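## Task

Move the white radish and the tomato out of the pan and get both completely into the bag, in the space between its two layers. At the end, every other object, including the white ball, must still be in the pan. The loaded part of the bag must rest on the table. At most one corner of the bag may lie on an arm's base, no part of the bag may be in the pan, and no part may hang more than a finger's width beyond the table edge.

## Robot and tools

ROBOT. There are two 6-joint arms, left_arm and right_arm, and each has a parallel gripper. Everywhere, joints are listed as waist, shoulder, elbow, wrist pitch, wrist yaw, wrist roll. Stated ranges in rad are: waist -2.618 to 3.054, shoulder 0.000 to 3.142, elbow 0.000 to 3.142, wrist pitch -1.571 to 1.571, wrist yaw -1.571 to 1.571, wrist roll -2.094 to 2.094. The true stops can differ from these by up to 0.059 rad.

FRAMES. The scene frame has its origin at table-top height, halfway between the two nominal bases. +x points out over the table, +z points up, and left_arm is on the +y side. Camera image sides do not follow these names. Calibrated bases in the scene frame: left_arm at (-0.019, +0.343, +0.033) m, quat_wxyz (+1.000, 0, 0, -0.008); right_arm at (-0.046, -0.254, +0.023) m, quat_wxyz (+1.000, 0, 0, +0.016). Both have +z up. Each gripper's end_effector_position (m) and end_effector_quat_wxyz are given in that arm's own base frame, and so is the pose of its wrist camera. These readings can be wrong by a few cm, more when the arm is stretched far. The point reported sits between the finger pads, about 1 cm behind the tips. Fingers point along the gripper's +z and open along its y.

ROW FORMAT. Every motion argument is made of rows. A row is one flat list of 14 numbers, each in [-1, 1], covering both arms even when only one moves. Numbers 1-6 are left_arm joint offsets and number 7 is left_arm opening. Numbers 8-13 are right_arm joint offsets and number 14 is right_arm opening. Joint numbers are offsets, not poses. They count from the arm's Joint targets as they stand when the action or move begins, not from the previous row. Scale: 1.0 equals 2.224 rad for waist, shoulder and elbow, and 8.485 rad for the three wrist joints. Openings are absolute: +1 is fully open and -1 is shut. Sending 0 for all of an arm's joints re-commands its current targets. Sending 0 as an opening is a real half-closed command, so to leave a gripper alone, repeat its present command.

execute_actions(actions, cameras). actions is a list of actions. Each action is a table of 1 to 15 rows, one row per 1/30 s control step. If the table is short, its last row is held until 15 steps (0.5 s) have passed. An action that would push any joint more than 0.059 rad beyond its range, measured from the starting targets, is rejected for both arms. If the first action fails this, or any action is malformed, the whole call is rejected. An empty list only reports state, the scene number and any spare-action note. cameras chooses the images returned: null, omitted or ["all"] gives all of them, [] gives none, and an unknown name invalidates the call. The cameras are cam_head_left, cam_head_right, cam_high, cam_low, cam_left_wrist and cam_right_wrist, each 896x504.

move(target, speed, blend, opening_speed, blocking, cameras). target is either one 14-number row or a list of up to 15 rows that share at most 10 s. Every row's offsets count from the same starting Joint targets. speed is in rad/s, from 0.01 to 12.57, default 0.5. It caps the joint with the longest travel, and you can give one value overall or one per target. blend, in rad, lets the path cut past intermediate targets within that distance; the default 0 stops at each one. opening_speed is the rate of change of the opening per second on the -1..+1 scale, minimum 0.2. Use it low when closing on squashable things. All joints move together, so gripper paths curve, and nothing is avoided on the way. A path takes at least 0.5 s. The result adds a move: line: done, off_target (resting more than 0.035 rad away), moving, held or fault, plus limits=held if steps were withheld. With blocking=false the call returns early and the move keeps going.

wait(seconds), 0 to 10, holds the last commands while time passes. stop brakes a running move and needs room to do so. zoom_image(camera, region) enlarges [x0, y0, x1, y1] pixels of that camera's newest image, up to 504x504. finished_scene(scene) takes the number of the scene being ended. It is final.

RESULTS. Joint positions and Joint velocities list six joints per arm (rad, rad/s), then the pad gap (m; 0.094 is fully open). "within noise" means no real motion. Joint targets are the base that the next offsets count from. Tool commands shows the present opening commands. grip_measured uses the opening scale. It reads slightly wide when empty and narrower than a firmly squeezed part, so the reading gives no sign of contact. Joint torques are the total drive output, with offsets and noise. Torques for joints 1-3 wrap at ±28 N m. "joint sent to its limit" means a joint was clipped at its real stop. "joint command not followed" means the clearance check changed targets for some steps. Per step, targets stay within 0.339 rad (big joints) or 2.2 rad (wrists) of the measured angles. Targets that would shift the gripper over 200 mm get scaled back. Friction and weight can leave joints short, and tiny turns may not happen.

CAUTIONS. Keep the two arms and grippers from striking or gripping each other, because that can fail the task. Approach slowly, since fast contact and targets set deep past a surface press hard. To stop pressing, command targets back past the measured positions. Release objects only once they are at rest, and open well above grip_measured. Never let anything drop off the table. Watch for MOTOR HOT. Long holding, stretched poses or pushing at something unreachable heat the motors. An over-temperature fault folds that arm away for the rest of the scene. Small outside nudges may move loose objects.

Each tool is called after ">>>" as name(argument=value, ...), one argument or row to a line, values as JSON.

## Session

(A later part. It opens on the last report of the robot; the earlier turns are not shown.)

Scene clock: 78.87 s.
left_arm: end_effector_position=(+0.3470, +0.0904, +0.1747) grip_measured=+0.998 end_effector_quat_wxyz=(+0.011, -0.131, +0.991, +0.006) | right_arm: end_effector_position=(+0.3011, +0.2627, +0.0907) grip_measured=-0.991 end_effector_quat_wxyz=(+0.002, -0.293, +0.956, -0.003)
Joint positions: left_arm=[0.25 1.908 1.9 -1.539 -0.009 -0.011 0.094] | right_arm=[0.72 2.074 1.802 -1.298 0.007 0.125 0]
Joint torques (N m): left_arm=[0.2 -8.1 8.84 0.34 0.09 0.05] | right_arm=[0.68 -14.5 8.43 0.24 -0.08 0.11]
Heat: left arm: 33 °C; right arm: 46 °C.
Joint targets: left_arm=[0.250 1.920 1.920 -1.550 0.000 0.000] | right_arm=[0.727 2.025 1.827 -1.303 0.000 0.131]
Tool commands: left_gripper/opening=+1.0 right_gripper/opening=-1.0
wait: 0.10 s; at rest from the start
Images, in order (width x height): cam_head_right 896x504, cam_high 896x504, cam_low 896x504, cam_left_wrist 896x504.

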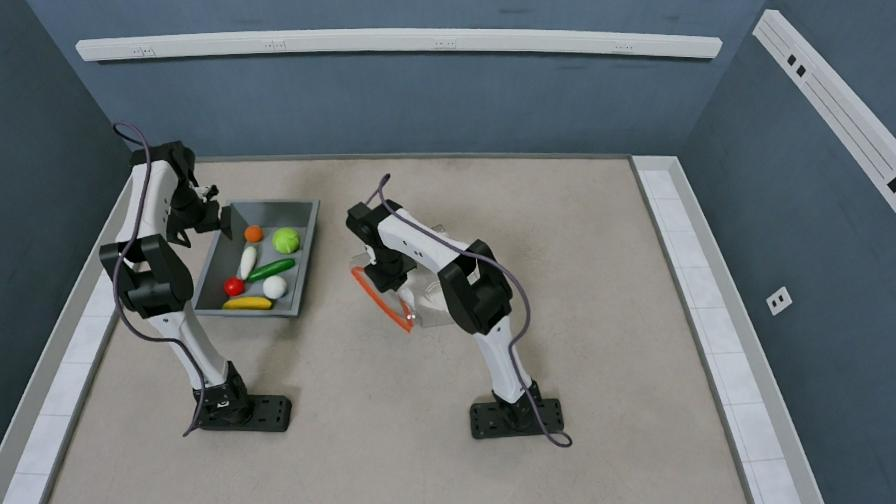

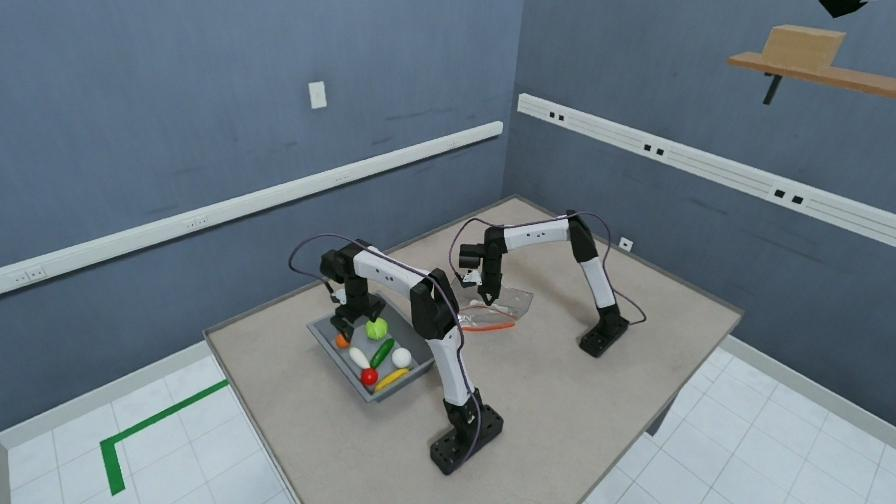

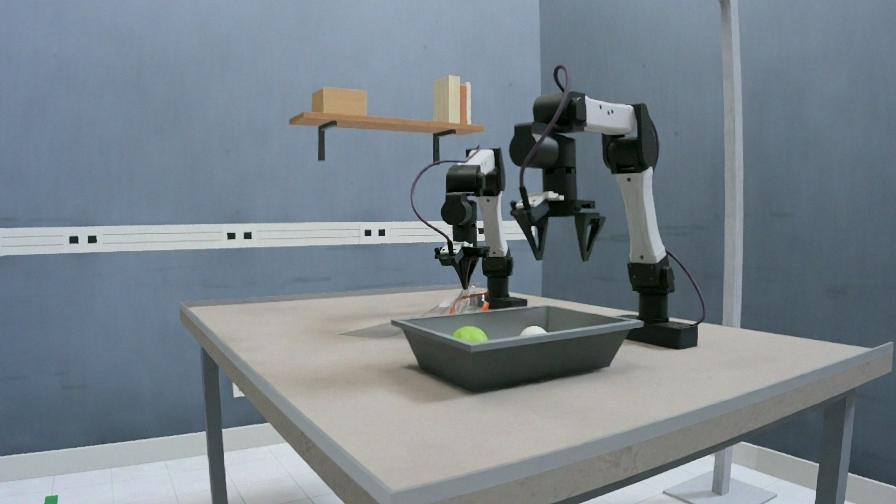

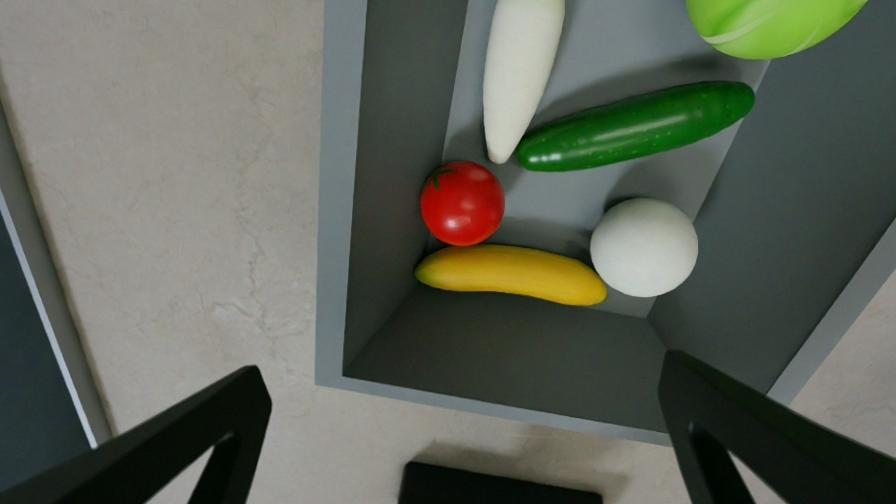

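>>> move(
  target=[-0.009, -0.0818, -0.2959, 0.0554, 0, 0.0177, 0.383, 0, 0, 0, 0, 0, 0, -1],
  speed=0.7,
  cameras=["cam_left_wrist", "cam_high", "cam_low"],
)

>>> zoom_image(
  camera="cam_left_wrist",
  region=[250, 60, 700, 430],
)

Scene clock: 85.60 s.
left_arm: end_effector_position=(+0.3027, +0.0748, +0.0637) grip_measured=+0.385 end_effector_quat_wxyz=(-0.007, -0.050, +0.999, +0.003) | right_arm: end_effector_position=(+0.3011, +0.2627, +0.0907) grip_measured=-0.991 end_effector_quat_wxyz=(+0.002, -0.293, +0.956, -0.003)
Joint positions: left_arm=[0.237 1.764 1.271 -1.091 -0.009 0.138 0.065] | right_arm=[0.72 2.074 1.802 -1.298 0.007 0.125 0]
Joint torques (N m): left_arm=[-0.28 -9.68 5.86 0.49 0.11 0.08] | right_arm=[0.68 -14.52 8.42 0.23 -0.08 0.12]
Heat: left arm: 33 °C; right arm: 49 °C.
Joint targets: left_arm=[0.230 1.738 1.262 -1.080 0.000 0.150] | right_arm=[0.727 2.025 1.827 -1.303 0.000 0.131]
move: off_target (right_arm); right_arm: the shoulder is farthest, 0.049 rad from its target
Images, in order (width x height): cam_high 896x504, cam_low 896x504, cam_left_wrist 896x504.

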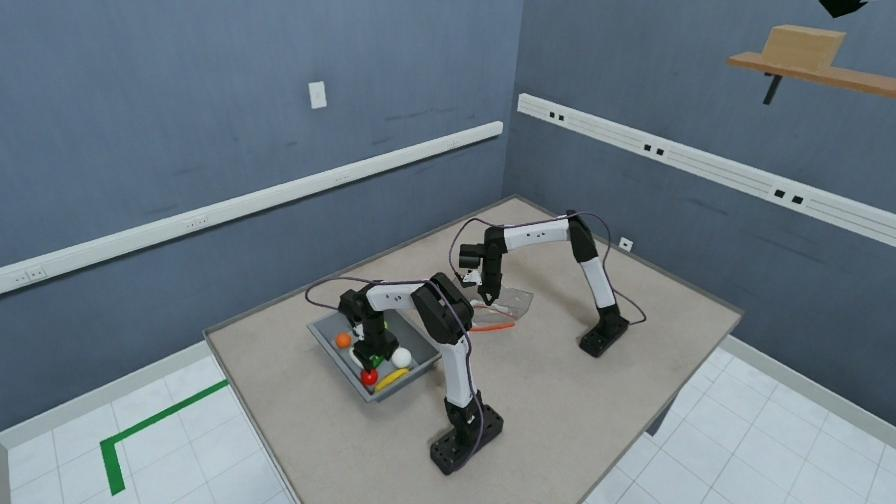

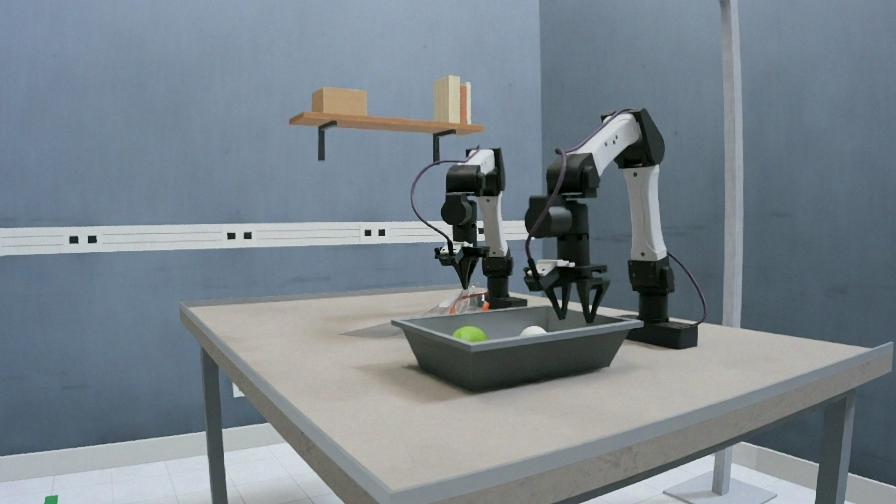

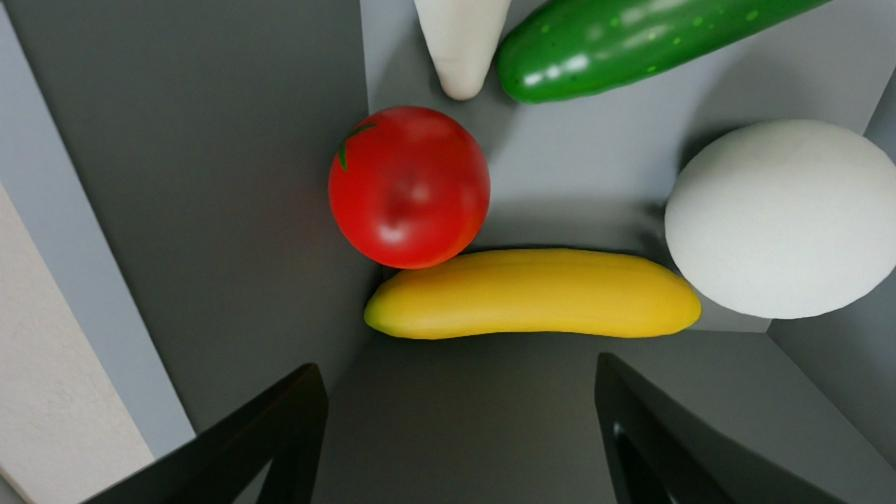

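Scaled by 1.120 from the camera's 896x504 image, which has a finer 1280x720 frame.

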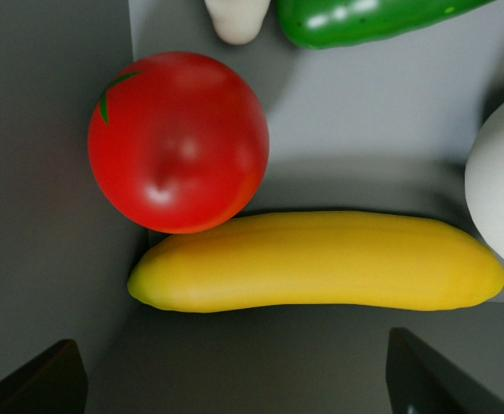

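>>> move(
  target=[0.0207, 0.049, 0.0283, 0.0052, 0, 0.0134, 0.383, 0, 0.0215, -0.009, 0, 0, 0, -1],
  speed=0.3,
  cameras=["cam_left_wrist", "cam_head_left"],
)

>>> zoom_image(
  camera="cam_left_wrist",
  region=[250, 60, 700, 430],
)

Scene clock: 91.13 s.
left_arm: end_effector_position=(+0.3163, +0.0899, +0.0507) grip_measured=+0.385 end_effector_quat_wxyz=(-0.004, -0.010, +1.000, +0.004) | right_arm: end_effector_position=(+0.3011, +0.2627, +0.0907) grip_measured=-0.991 end_effector_quat_wxyz=(+0.002, -0.293, +0.956, -0.003)
Joint positions: left_arm=[0.272 1.832 1.303 -1.046 -0.009 0.251 0.065] | right_arm=[0.72 2.074 1.802 -1.298 0.007 0.125 0]
Joint torques (N m): left_arm=[0.55 -7.08 8.9 0.5 0.11 0.05] | right_arm=[0.7 -10.3 6.53 0.24 -0.08 0.12]
Heat: left arm: 33 °C; right arm: 51 °C.
Joint targets: left_arm=[0.276 1.847 1.325 -1.036 0.000 0.264] | right_arm=[0.727 2.073 1.807 -1.303 0.000 0.131]
move: done
Images, in order (width x height): cam_head_left 896x504, cam_left_wrist 896x504.

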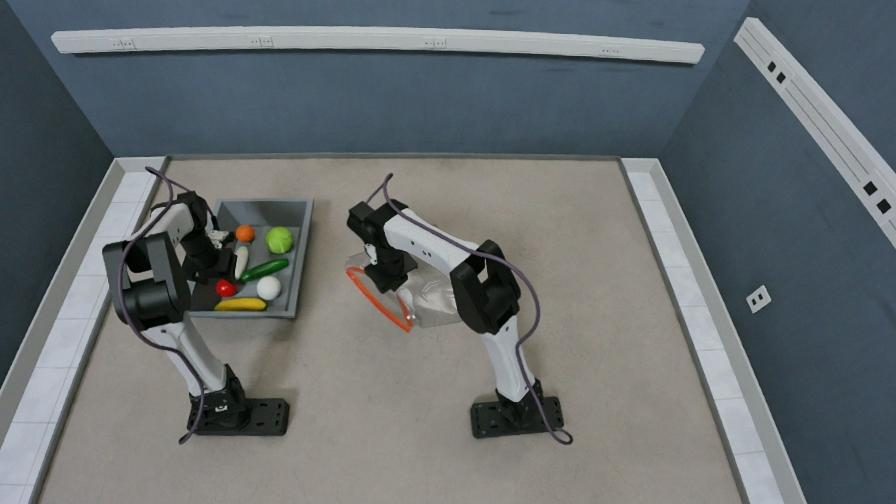

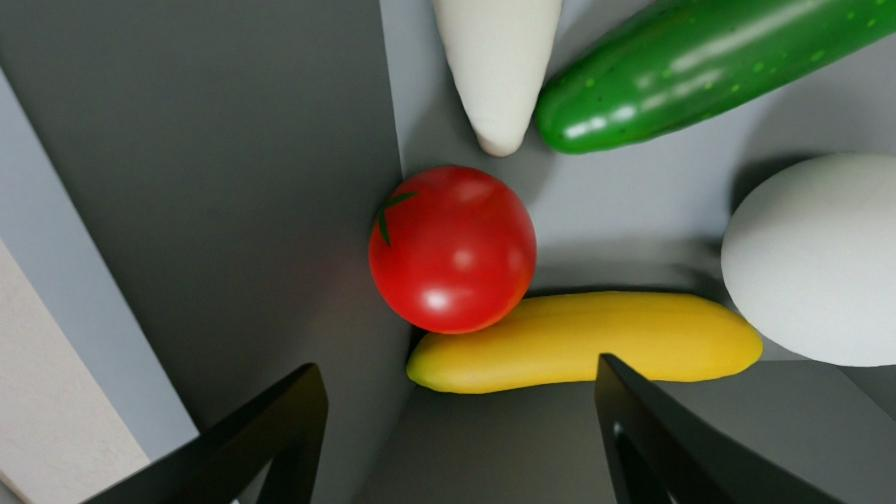

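Scaled by 1.120 from the camera's 896x504 image, which has a finer 1280x720 frame.

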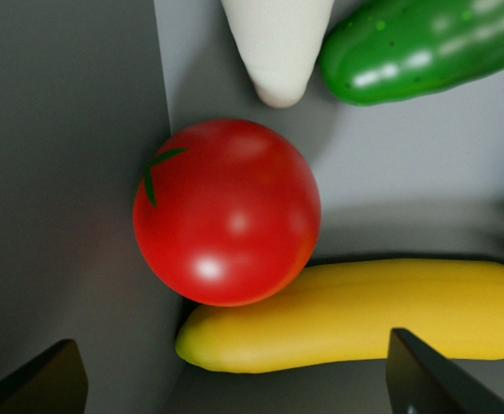

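>>> move(
  target=[-0.0121, 0.0205, -0.0379, 0.0123, 0, -0.0034, 0.383, 0, 0, 0, 0, 0, 0, -1],
  speed=0.2,
  cameras=["cam_left_wrist"],
)

Scene clock: 93.40 s.
left_arm: end_effector_position=(+0.3223, +0.0859, +0.0241) grip_measured=+0.385 end_effector_quat_wxyz=(-0.001, -0.004, +1.000, +0.005) | right_arm: end_effector_position=(+0.3011, +0.2627, +0.0907) grip_measured=-0.991 end_effector_quat_wxyz=(+0.002, -0.293, +0.956, -0.003)
Joint positions: left_arm=[0.256 1.877 1.25 -0.942 -0.009 0.248 0.065] | right_arm=[0.72 2.074 1.802 -1.298 0.007 0.125 0]
Joint torques (N m): left_arm=[-0.27 -7.27 5.6 0.53 0.11 -0.15] | right_arm=[0.66 -10.32 6.53 0.23 -0.08 0.11]
Heat: left arm: 33 °C; right arm: 51 °C.
Joint targets: left_arm=[0.249 1.893 1.241 -0.932 0.000 0.235] | right_arm=[0.727 2.073 1.807 -1.303 0.000 0.131]
move: done
Images, in order (width x height): cam_left_wrist 896x504.

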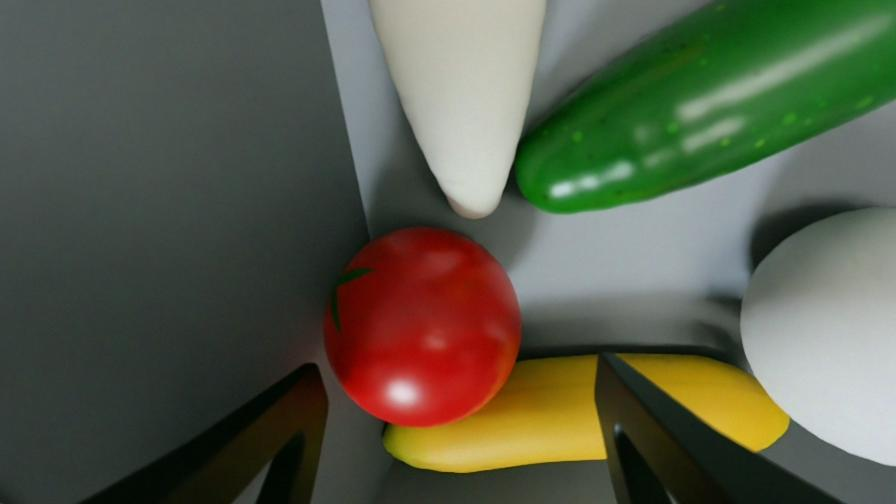

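>>> move(
  target=[
    [0.0112, 0, 0, 0, 0, 0.0034, 0.383, 0, 0, 0, 0, 0, 0, -1],
    [0.0112, 0.0063, -0.0209, 0.0071, 0, 0.0034, 0.383, 0, 0, 0, 0, 0, 0, -1],
  ],
  speed=0.15,
  cameras=["cam_left_wrist"],
)

Scene clock: 95.33 s.
left_arm: end_effector_position=(+0.3171, +0.0890, +0.0098) grip_measured=+0.385 end_effector_quat_wxyz=(-0.003, -0.009, +1.000, +0.003) | right_arm: end_effector_position=(+0.3011, +0.2627, +0.0907) grip_measured=-0.991 end_effector_quat_wxyz=(+0.002, -0.293, +0.956, -0.003)
Joint positions: left_arm=[0.269 1.89 1.205 -0.891 -0.008 0.252 0.065] | right_arm=[0.72 2.074 1.802 -1.298 0.007 0.125 0]
Joint torques (N m): left_arm=[0.59 -7.09 5.33 0.57 0.09 0.07] | right_arm=[0.68 -10.29 6.53 0.23 -0.09 0.11]
Heat: left arm: 33 °C; right arm: 51 °C.
Joint targets: left_arm=[0.274 1.907 1.194 -0.872 0.000 0.264] | right_arm=[0.727 2.073 1.807 -1.303 0.000 0.131]
move: done
Images, in order (width x height): cam_left_wrist 896x504.

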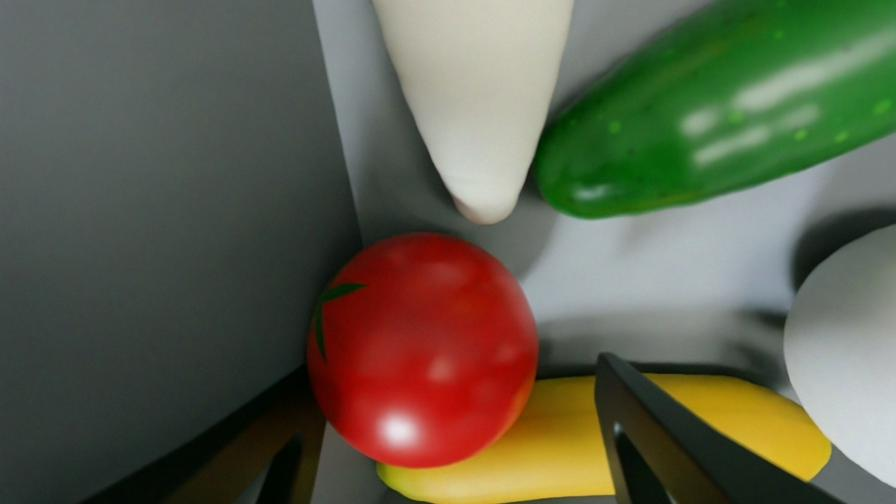

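>>> move(
  target=[0, 0, 0, 0, 0, 0, 0.05, 0, 0, 0, 0, 0, 0, -1],
  speed=0.15,
  opening_speed=0.25,
  cameras=["cam_left_wrist"],
)

Scene clock: 97.23 s.
left_arm: end_effector_position=(+0.3192, +0.0896, +0.0098) grip_measured=+0.052 end_effector_quat_wxyz=(+0.001, -0.009, +1.000, +0.004) | right_arm: end_effector_position=(+0.3011, +0.2627, +0.0907) grip_measured=-0.991 end_effector_quat_wxyz=(+0.002, -0.293, +0.956, -0.003)
Joint positions: left_arm=[0.269 1.89 1.205 -0.881 -0.008 0.252 0.049] | right_arm=[0.72 2.074 1.802 -1.298 0.007 0.125 0]
Joint torques (N m): left_arm=[0.55 -7.1 5.38 0.53 0.09 0.06] | right_arm=[0.66 -10.3 6.52 0.23 -0.08 0.12]
Heat: left arm: 33 °C; right arm: 51 °C.
Joint targets: left_arm=[0.274 1.907 1.194 -0.872 0.000 0.264] | right_arm=[0.727 2.073 1.807 -1.303 0.000 0.131]
move: done
Images, in order (width x height): cam_left_wrist 896x504.

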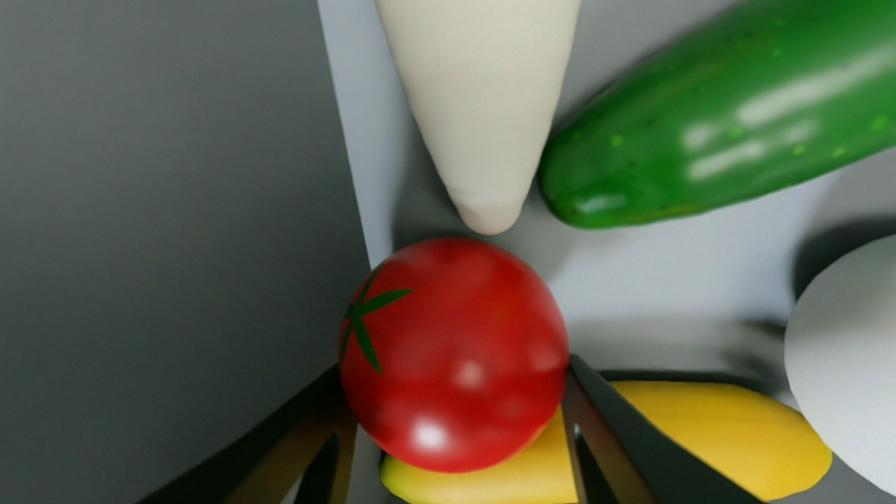

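>>> move(
  target=[0, 0, 0, 0, 0, 0, -0.06, 0, 0, 0, 0, 0, 0, -1],
  speed=0.15,
  opening_speed=0.25,
  cameras=["cam_left_wrist"],
)

Scene clock: 98.23 s.
left_arm: end_effector_position=(+0.3192, +0.0896, +0.0098) grip_measured=-0.051 end_effector_quat_wxyz=(+0.001, -0.009, +1.000, +0.004) | right_arm: end_effector_position=(+0.3011, +0.2627, +0.0907) grip_measured=-0.991 end_effector_quat_wxyz=(+0.002, -0.293, +0.956, -0.003)
Joint positions: left_arm=[0.269 1.89 1.205 -0.881 -0.008 0.252 0.045] | right_arm=[0.72 2.074 1.802 -1.298 0.007 0.125 0]
Joint torques (N m): left_arm=[0.54 -7.12 5.34 0.51 0.09 0.06] | right_arm=[0.68 -10.29 6.52 0.24 -0.08 0.12]
Heat: left arm: 33 °C; right arm: 50 °C.
Joint targets: left_arm=[0.274 1.907 1.194 -0.872 0.000 0.264] | right_arm=[0.727 2.073 1.807 -1.303 0.000 0.131]
move: done
Images, in order (width x height): cam_left_wrist 896x504.

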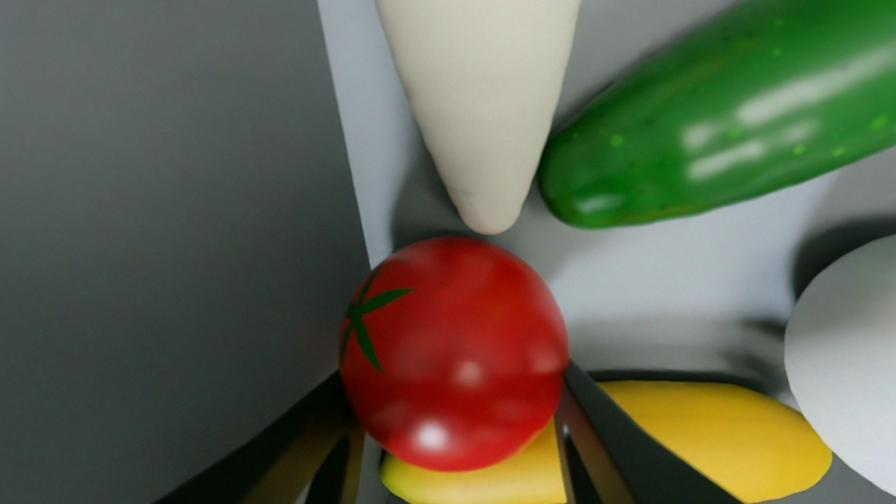

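>>> move(
  target=[0, 0, 0, 0, 0, 0, -0.14, 0, 0, 0, 0, 0, 0, -1],
  speed=0.15,
  opening_speed=0.3,
  cameras=["cam_left_wrist"],
)

Scene clock: 99.30 s.
left_arm: end_effector_position=(+0.3192, +0.0896, +0.0098) grip_measured=-0.120 end_effector_quat_wxyz=(+0.001, -0.009, +1.000, +0.004) | right_arm: end_effector_position=(+0.3011, +0.2627, +0.0907) grip_measured=-0.991 end_effector_quat_wxyz=(+0.002, -0.293, +0.956, -0.003)
Joint positions: left_arm=[0.269 1.89 1.205 -0.881 -0.008 0.252 0.041] | right_arm=[0.72 2.074 1.802 -1.298 0.007 0.125 0]
Joint torques (N m): left_arm=[0.59 -7.08 5.35 0.53 0.1 0.07] | right_arm=[0.68 -10.29 6.5 0.23 -0.08 0.11]
Heat: left arm: 33 °C; right arm: 50 °C.
Joint targets: left_arm=[0.274 1.907 1.194 -0.872 0.000 0.264] | right_arm=[0.727 2.073 1.807 -1.303 0.000 0.131]
move: done
Images, in order (width x height): cam_left_wrist 896x504.

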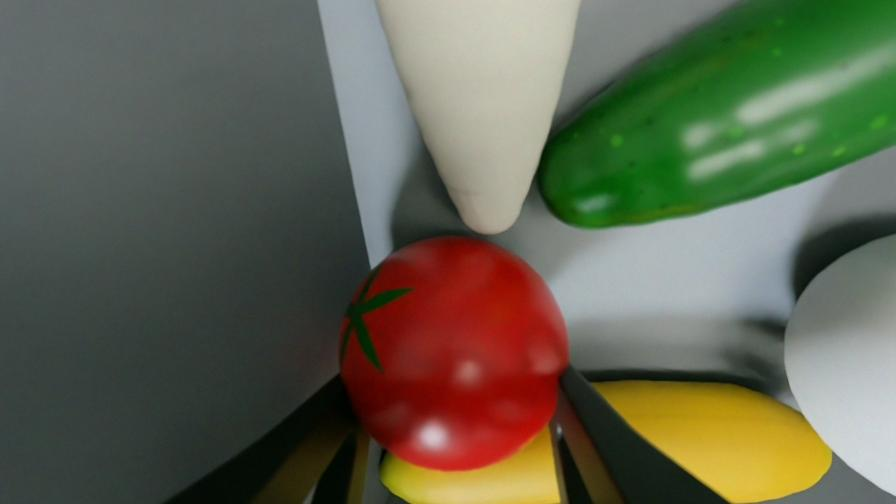

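>>> move(
  target=[
    [0, 0, 0, 0, 0, 0, 0.28, 0, 0, 0, 0, 0, 0, -1],
    [0, 0.0126, 0.0263, -0.0004, 0, 0, 0.28, 0, 0, 0, 0, 0, 0, -1],
  ],
  speed=0.1,
  opening_speed=0.4,
  cameras=["cam_left_wrist"],
)

Scene clock: 103.97 s.
left_arm: end_effector_position=(+0.3266, +0.0909, +0.0085) grip_measured=+0.278 end_effector_quat_wxyz=(+0.004, -0.009, +1.000, +0.003) | right_arm: end_effector_position=(+0.3011, +0.2627, +0.0907) grip_measured=-0.991 end_effector_quat_wxyz=(+0.002, -0.293, +0.956, -0.003)
Joint positions: left_arm=[0.269 1.914 1.233 -0.881 -0.004 0.252 0.06] | right_arm=[0.72 2.074 1.802 -1.298 0.007 0.125 0]
Joint torques (N m): left_arm=[0.58 -7.1 8.36 0.49 0.06 0.06] | right_arm=[0.68 -10.3 6.53 0.23 -0.08 0.12]
Heat: left arm: 33 °C; right arm: 50 °C.
Joint targets: left_arm=[0.274 1.935 1.253 -0.875 0.000 0.264] | right_arm=[0.727 2.073 1.807 -1.303 0.000 0.131]
move: done
Images, in order (width x height): cam_left_wrist 896x504.

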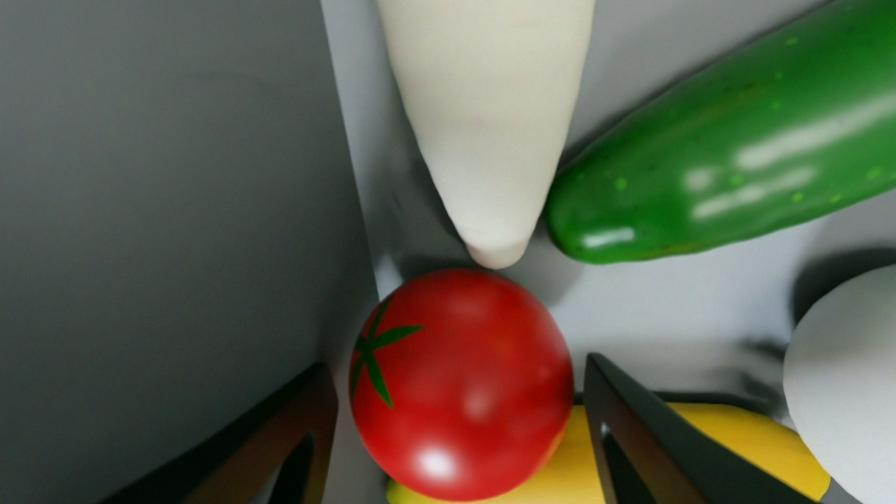

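>>> move(
  target=[
    [-0.0099, 0.0054, -0.0157, 0.0013, 0, -0.004, 0.28, 0, 0, 0, 0, 0, 0, -1],
  ],
  speed=0.1,
  cameras=["cam_left_wrist"],
)

Scene clock: 106.00 s.
left_arm: end_effector_position=(+0.3276, +0.0873, +0.0042) grip_measured=+0.278 end_effector_quat_wxyz=(+0.000, -0.008, +1.000, +0.002) | right_arm: end_effector_position=(+0.3011, +0.2627, +0.0907) grip_measured=-0.991 end_effector_quat_wxyz=(+0.002, -0.293, +0.956, -0.003)
Joint positions: left_arm=[0.259 1.928 1.233 -0.875 -0.003 0.243 0.06] | right_arm=[0.72 2.074 1.802 -1.298 0.007 0.125 0]
Joint torques (N m): left_arm=[-0.31 -7.25 4.88 0.52 0.05 -0.15] | right_arm=[0.66 -10.32 6.52 0.23 -0.08 0.11]
Heat: left arm: 33 °C; right arm: 50 °C.
Joint targets: left_arm=[0.252 1.947 1.218 -0.864 0.000 0.230] | right_arm=[0.727 2.073 1.807 -1.303 0.000 0.131]
move: done
Images, in order (width x height): cam_left_wrist 896x504.

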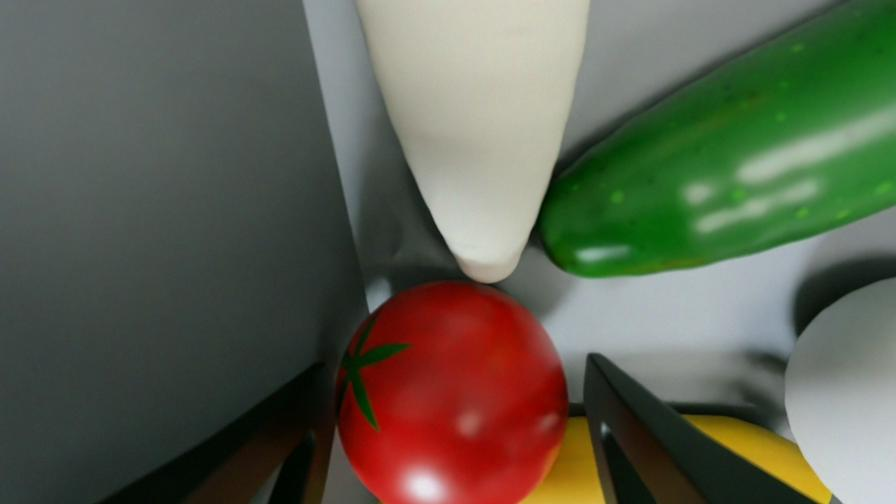

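>>> move(
  target=[0, 0, 0, 0, 0, 0, -0.05, 0, 0, 0, 0, 0, 0, -1],
  speed=0.1,
  opening_speed=0.3,
  cameras=["cam_left_wrist"],
)

Scene clock: 107.63 s.
left_arm: end_effector_position=(+0.3280, +0.0874, +0.0042) grip_measured=-0.033 end_effector_quat_wxyz=(+0.001, -0.008, +1.000, +0.002) | right_arm: end_effector_position=(+0.3011, +0.2627, +0.0907) grip_measured=-0.991 end_effector_quat_wxyz=(+0.002, -0.293, +0.956, -0.003)
Joint positions: left_arm=[0.259 1.928 1.233 -0.874 -0.003 0.242 0.045] | right_arm=[0.72 2.074 1.802 -1.298 0.007 0.125 0]
Joint torques (N m): left_arm=[-0.24 -7.28 4.86 0.51 0.06 -0.16] | right_arm=[0.69 -10.3 6.53 0.23 -0.08 0.12]
Heat: left arm: 33 °C; right arm: 50 °C.
Joint targets: left_arm=[0.252 1.947 1.218 -0.864 0.000 0.230] | right_arm=[0.727 2.073 1.807 -1.303 0.000 0.131]
move: done
Images, in order (width x height): cam_left_wrist 896x504.

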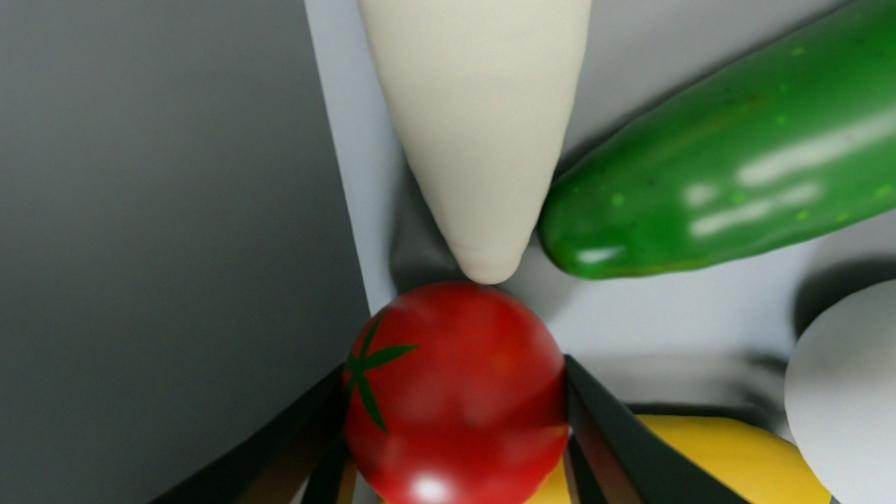

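>>> move(
  target=[0, 0, 0, 0, 0, 0, -0.12, 0, 0, 0, 0, 0, 0, -1],
  speed=0.1,
  opening_speed=0.3,
  cameras=["cam_left_wrist"],
)

Scene clock: 108.33 s.
left_arm: end_effector_position=(+0.3280, +0.0874, +0.0042) grip_measured=-0.038 end_effector_quat_wxyz=(+0.001, -0.008, +1.000, +0.002) | right_arm: end_effector_position=(+0.3011, +0.2627, +0.0907) grip_measured=-0.991 end_effector_quat_wxyz=(+0.002, -0.293, +0.956, -0.003)
Joint positions: left_arm=[0.259 1.928 1.233 -0.874 -0.003 0.242 0.045] | right_arm=[0.72 2.074 1.802 -1.298 0.007 0.125 0]
Joint torques (N m): left_arm=[-0.29 -7.25 4.92 0.52 0.05 -0.16] | right_arm=[0.66 -10.29 6.5 0.23 -0.08 0.11]
Heat: left arm: 33 °C; right arm: 50 °C.
Joint targets: left_arm=[0.252 1.947 1.218 -0.864 0.000 0.230] | right_arm=[0.727 2.073 1.807 -1.303 0.000 0.131]
move: done
Images, in order (width x height): cam_left_wrist 896x504.

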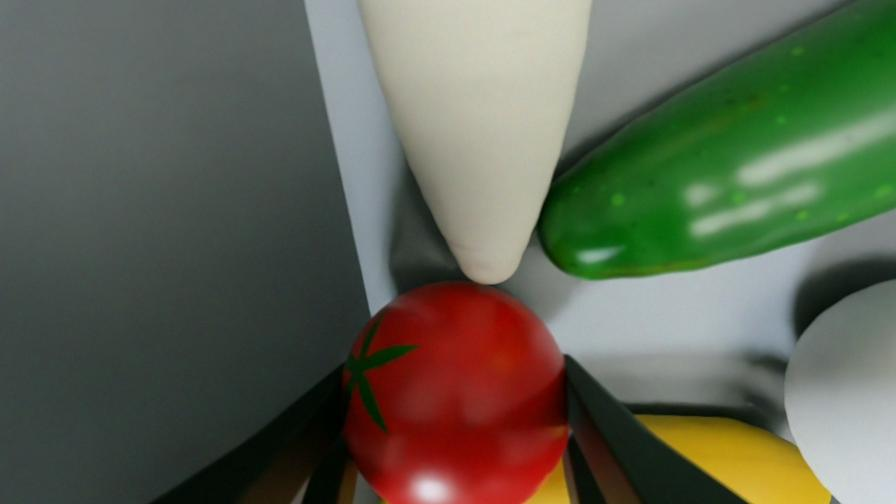

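>>> move(
  target=[
    [0, -0.0692, 0.1237, -0.048, 0, 0, -0.12, 0, 0, 0, 0, 0, 0, -1],
  ],
  speed=0.3,
  cameras=["cam_left_wrist", "cam_low"],
)

Scene clock: 115.00 s.
left_arm: end_effector_position=(+0.3168, +0.0845, +0.0989) grip_measured=-0.039 end_effector_quat_wxyz=(-0.014, -0.008, +1.000, -0.002) | right_arm: end_effector_position=(+0.3011, +0.2627, +0.0907) grip_measured=-0.991 end_effector_quat_wxyz=(+0.002, -0.293, +0.956, -0.003)
Joint positions: left_arm=[0.259 1.815 1.475 -1.259 -0.003 0.242 0.045] | right_arm=[0.72 2.074 1.802 -1.298 0.007 0.125 0]
Joint torques (N m): left_arm=[-0.31 -9.96 8.64 0.23 0.06 -0.15] | right_arm=[0.66 -10.32 6.52 0.23 -0.08 0.12]
Heat: left arm: 33 °C; right arm: 49 °C.
Joint targets: left_arm=[0.252 1.793 1.493 -1.271 0.000 0.230] | right_arm=[0.727 2.073 1.807 -1.303 0.000 0.131]
move: done
Images, in order (width x height): cam_low 896x504, cam_left_wrist 896x504.

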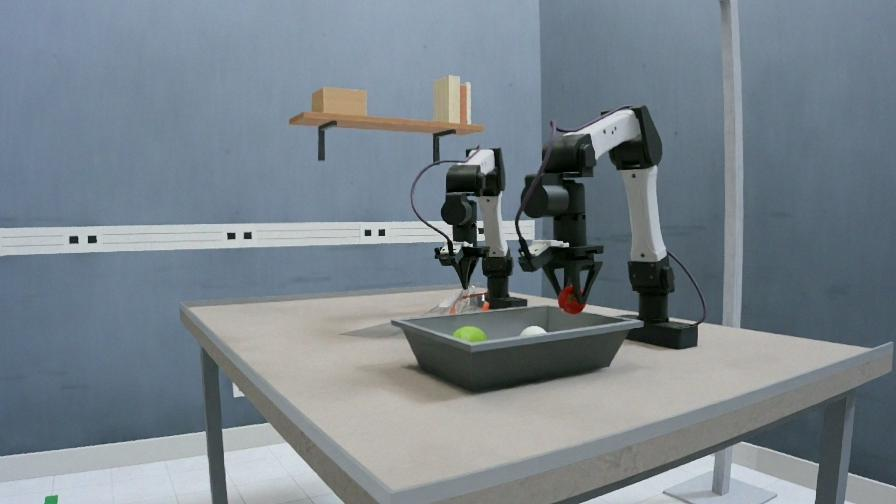

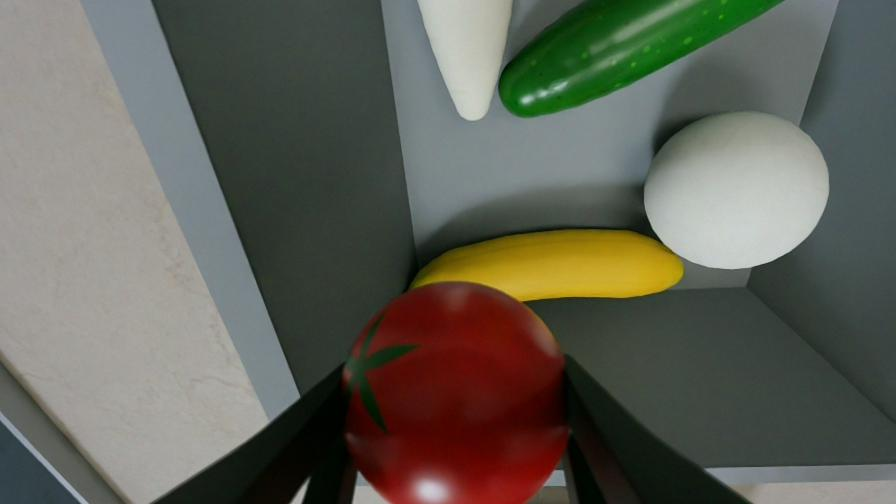

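>>> move(
  target=[
    [-0.3156, -0.1933, -0.1147, 0.0204, 0, -0.0271, -0.12, 0, 0, 0, 0, 0, 0, -1],
    [-0.5045, -0.1601, -0.5665, 0.2197, 0, -0.0271, -0.12, 0, 0, 0, 0, 0, 0, -1],
  ],
  speed=[0.8, 0.7],
  blend=0.15,
)

>>> zoom_image(
  camera="cam_left_wrist",
  region=[200, 0, 700, 420],
)

>>> zoom_image(
  camera="cam_high",
  region=[400, 220, 580, 380],
)

>>> zoom_image(
  camera="cam_head_left",
  region=[250, 180, 500, 380],
)

Scene clock: 119.57 s.
left_arm: end_effector_position=(+0.2164, -0.2525, +0.0313) grip_measured=-0.039 end_effector_quat_wxyz=(+0.425, +0.374, +0.801, -0.191) | right_arm: end_effector_position=(+0.3011, +0.2627, +0.0907) grip_measured=-0.991 end_effector_quat_wxyz=(+0.002, -0.293, +0.956, -0.003)
Joint positions: left_arm=[-0.864 1.427 0.241 0.585 -0.003 0.012 0.045] | right_arm=[0.72 2.074 1.802 -1.298 0.007 0.125 0]
Joint torques (N m): left_arm=[-0.24 -3.08 5.07 2.26 0.04 -0.15] | right_arm=[0.66 -10.29 6.53 0.23 -0.08 0.12]
Heat: left arm: 32 °C; right arm: 49 °C.
Joint targets: left_arm=[-0.870 1.437 0.233 0.593 0.000 0.000] | right_arm=[0.727 2.073 1.807 -1.303 0.000 0.131]
move: done

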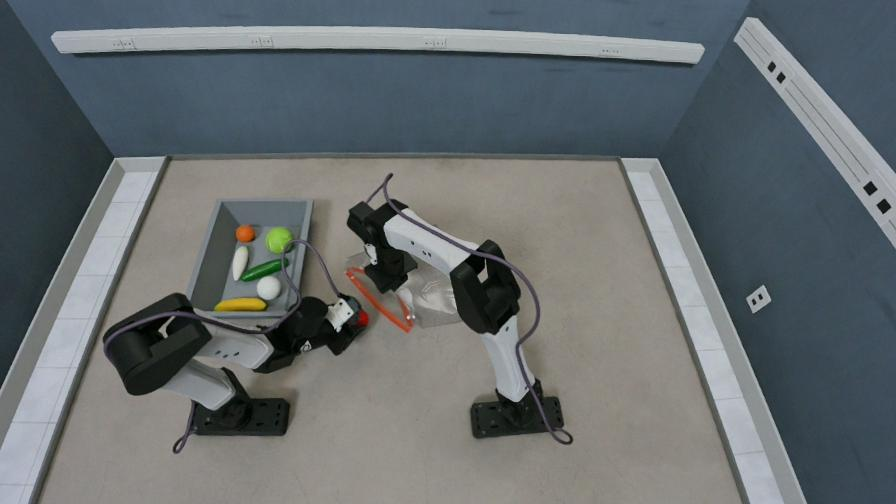

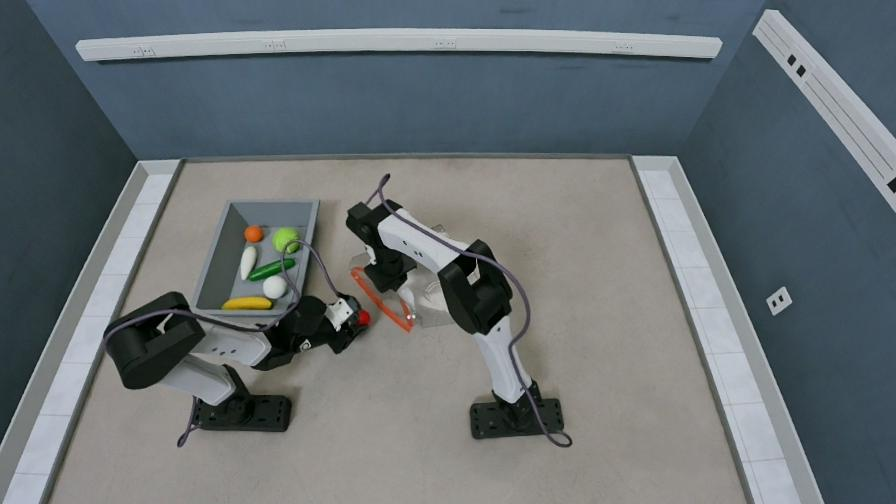

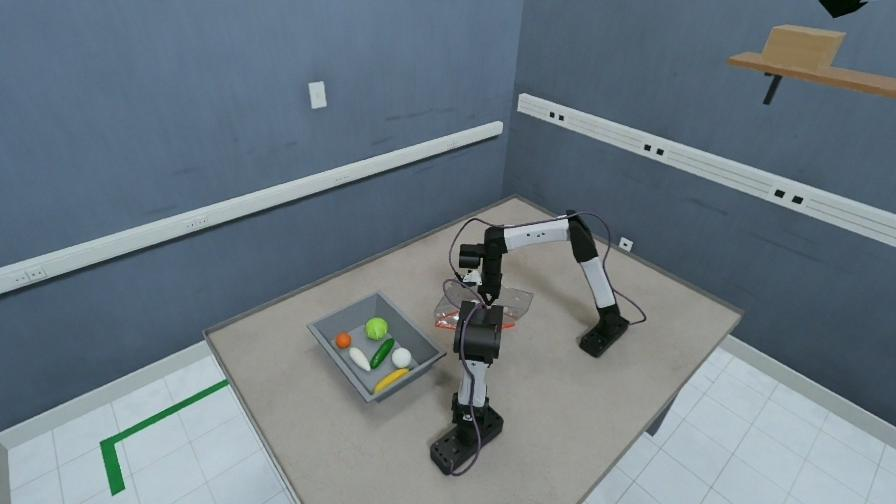

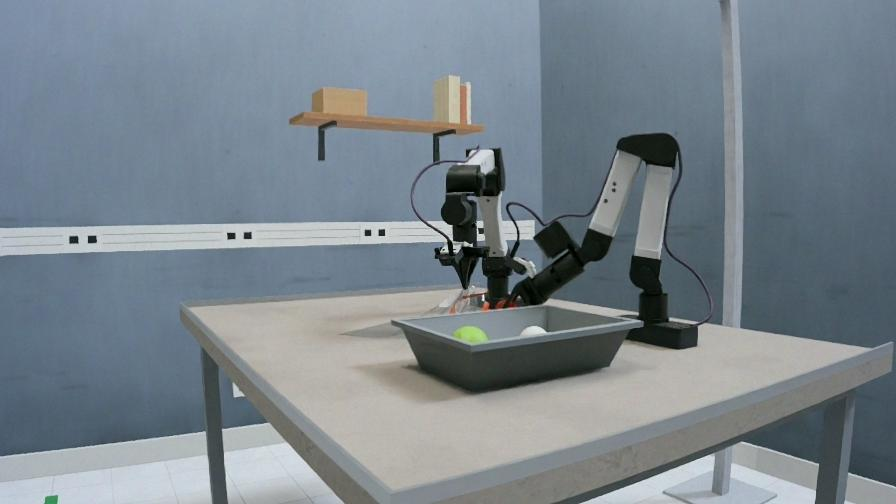

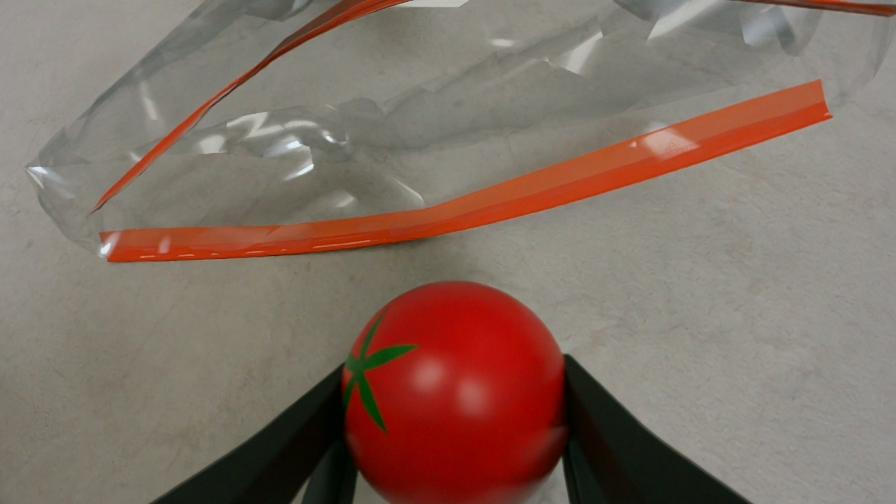

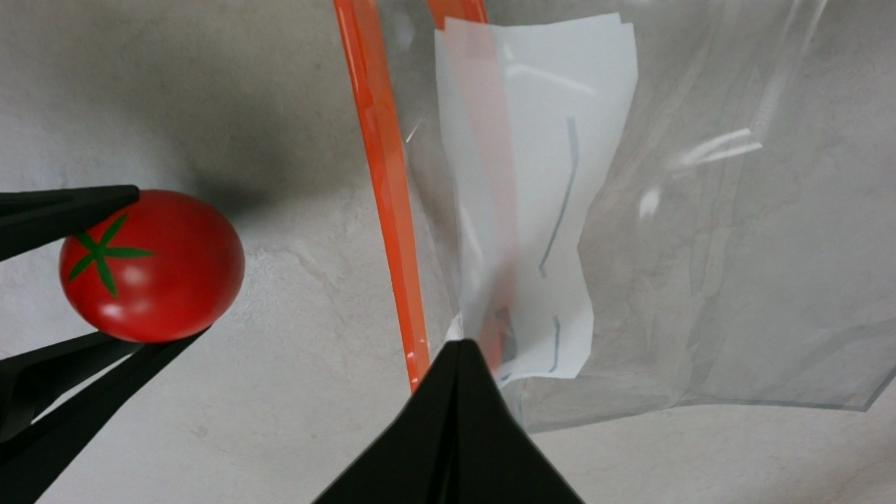

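Scaled by 1.008 from the camera's 896x504 image, which has a finer 1280x720 frame.

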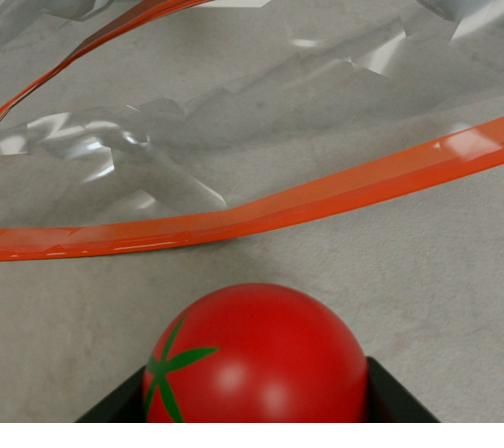

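Scaled by 2.800 from the camera's 896x504 image, which has a finer 1280x720 frame.

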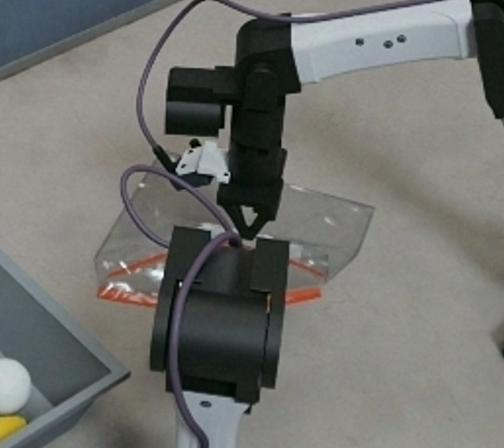

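Scaled by 2.016 from the camera's 896x504 image, which has a finer 1280x720 frame.

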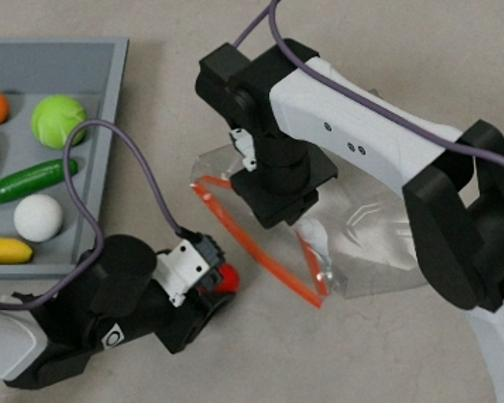

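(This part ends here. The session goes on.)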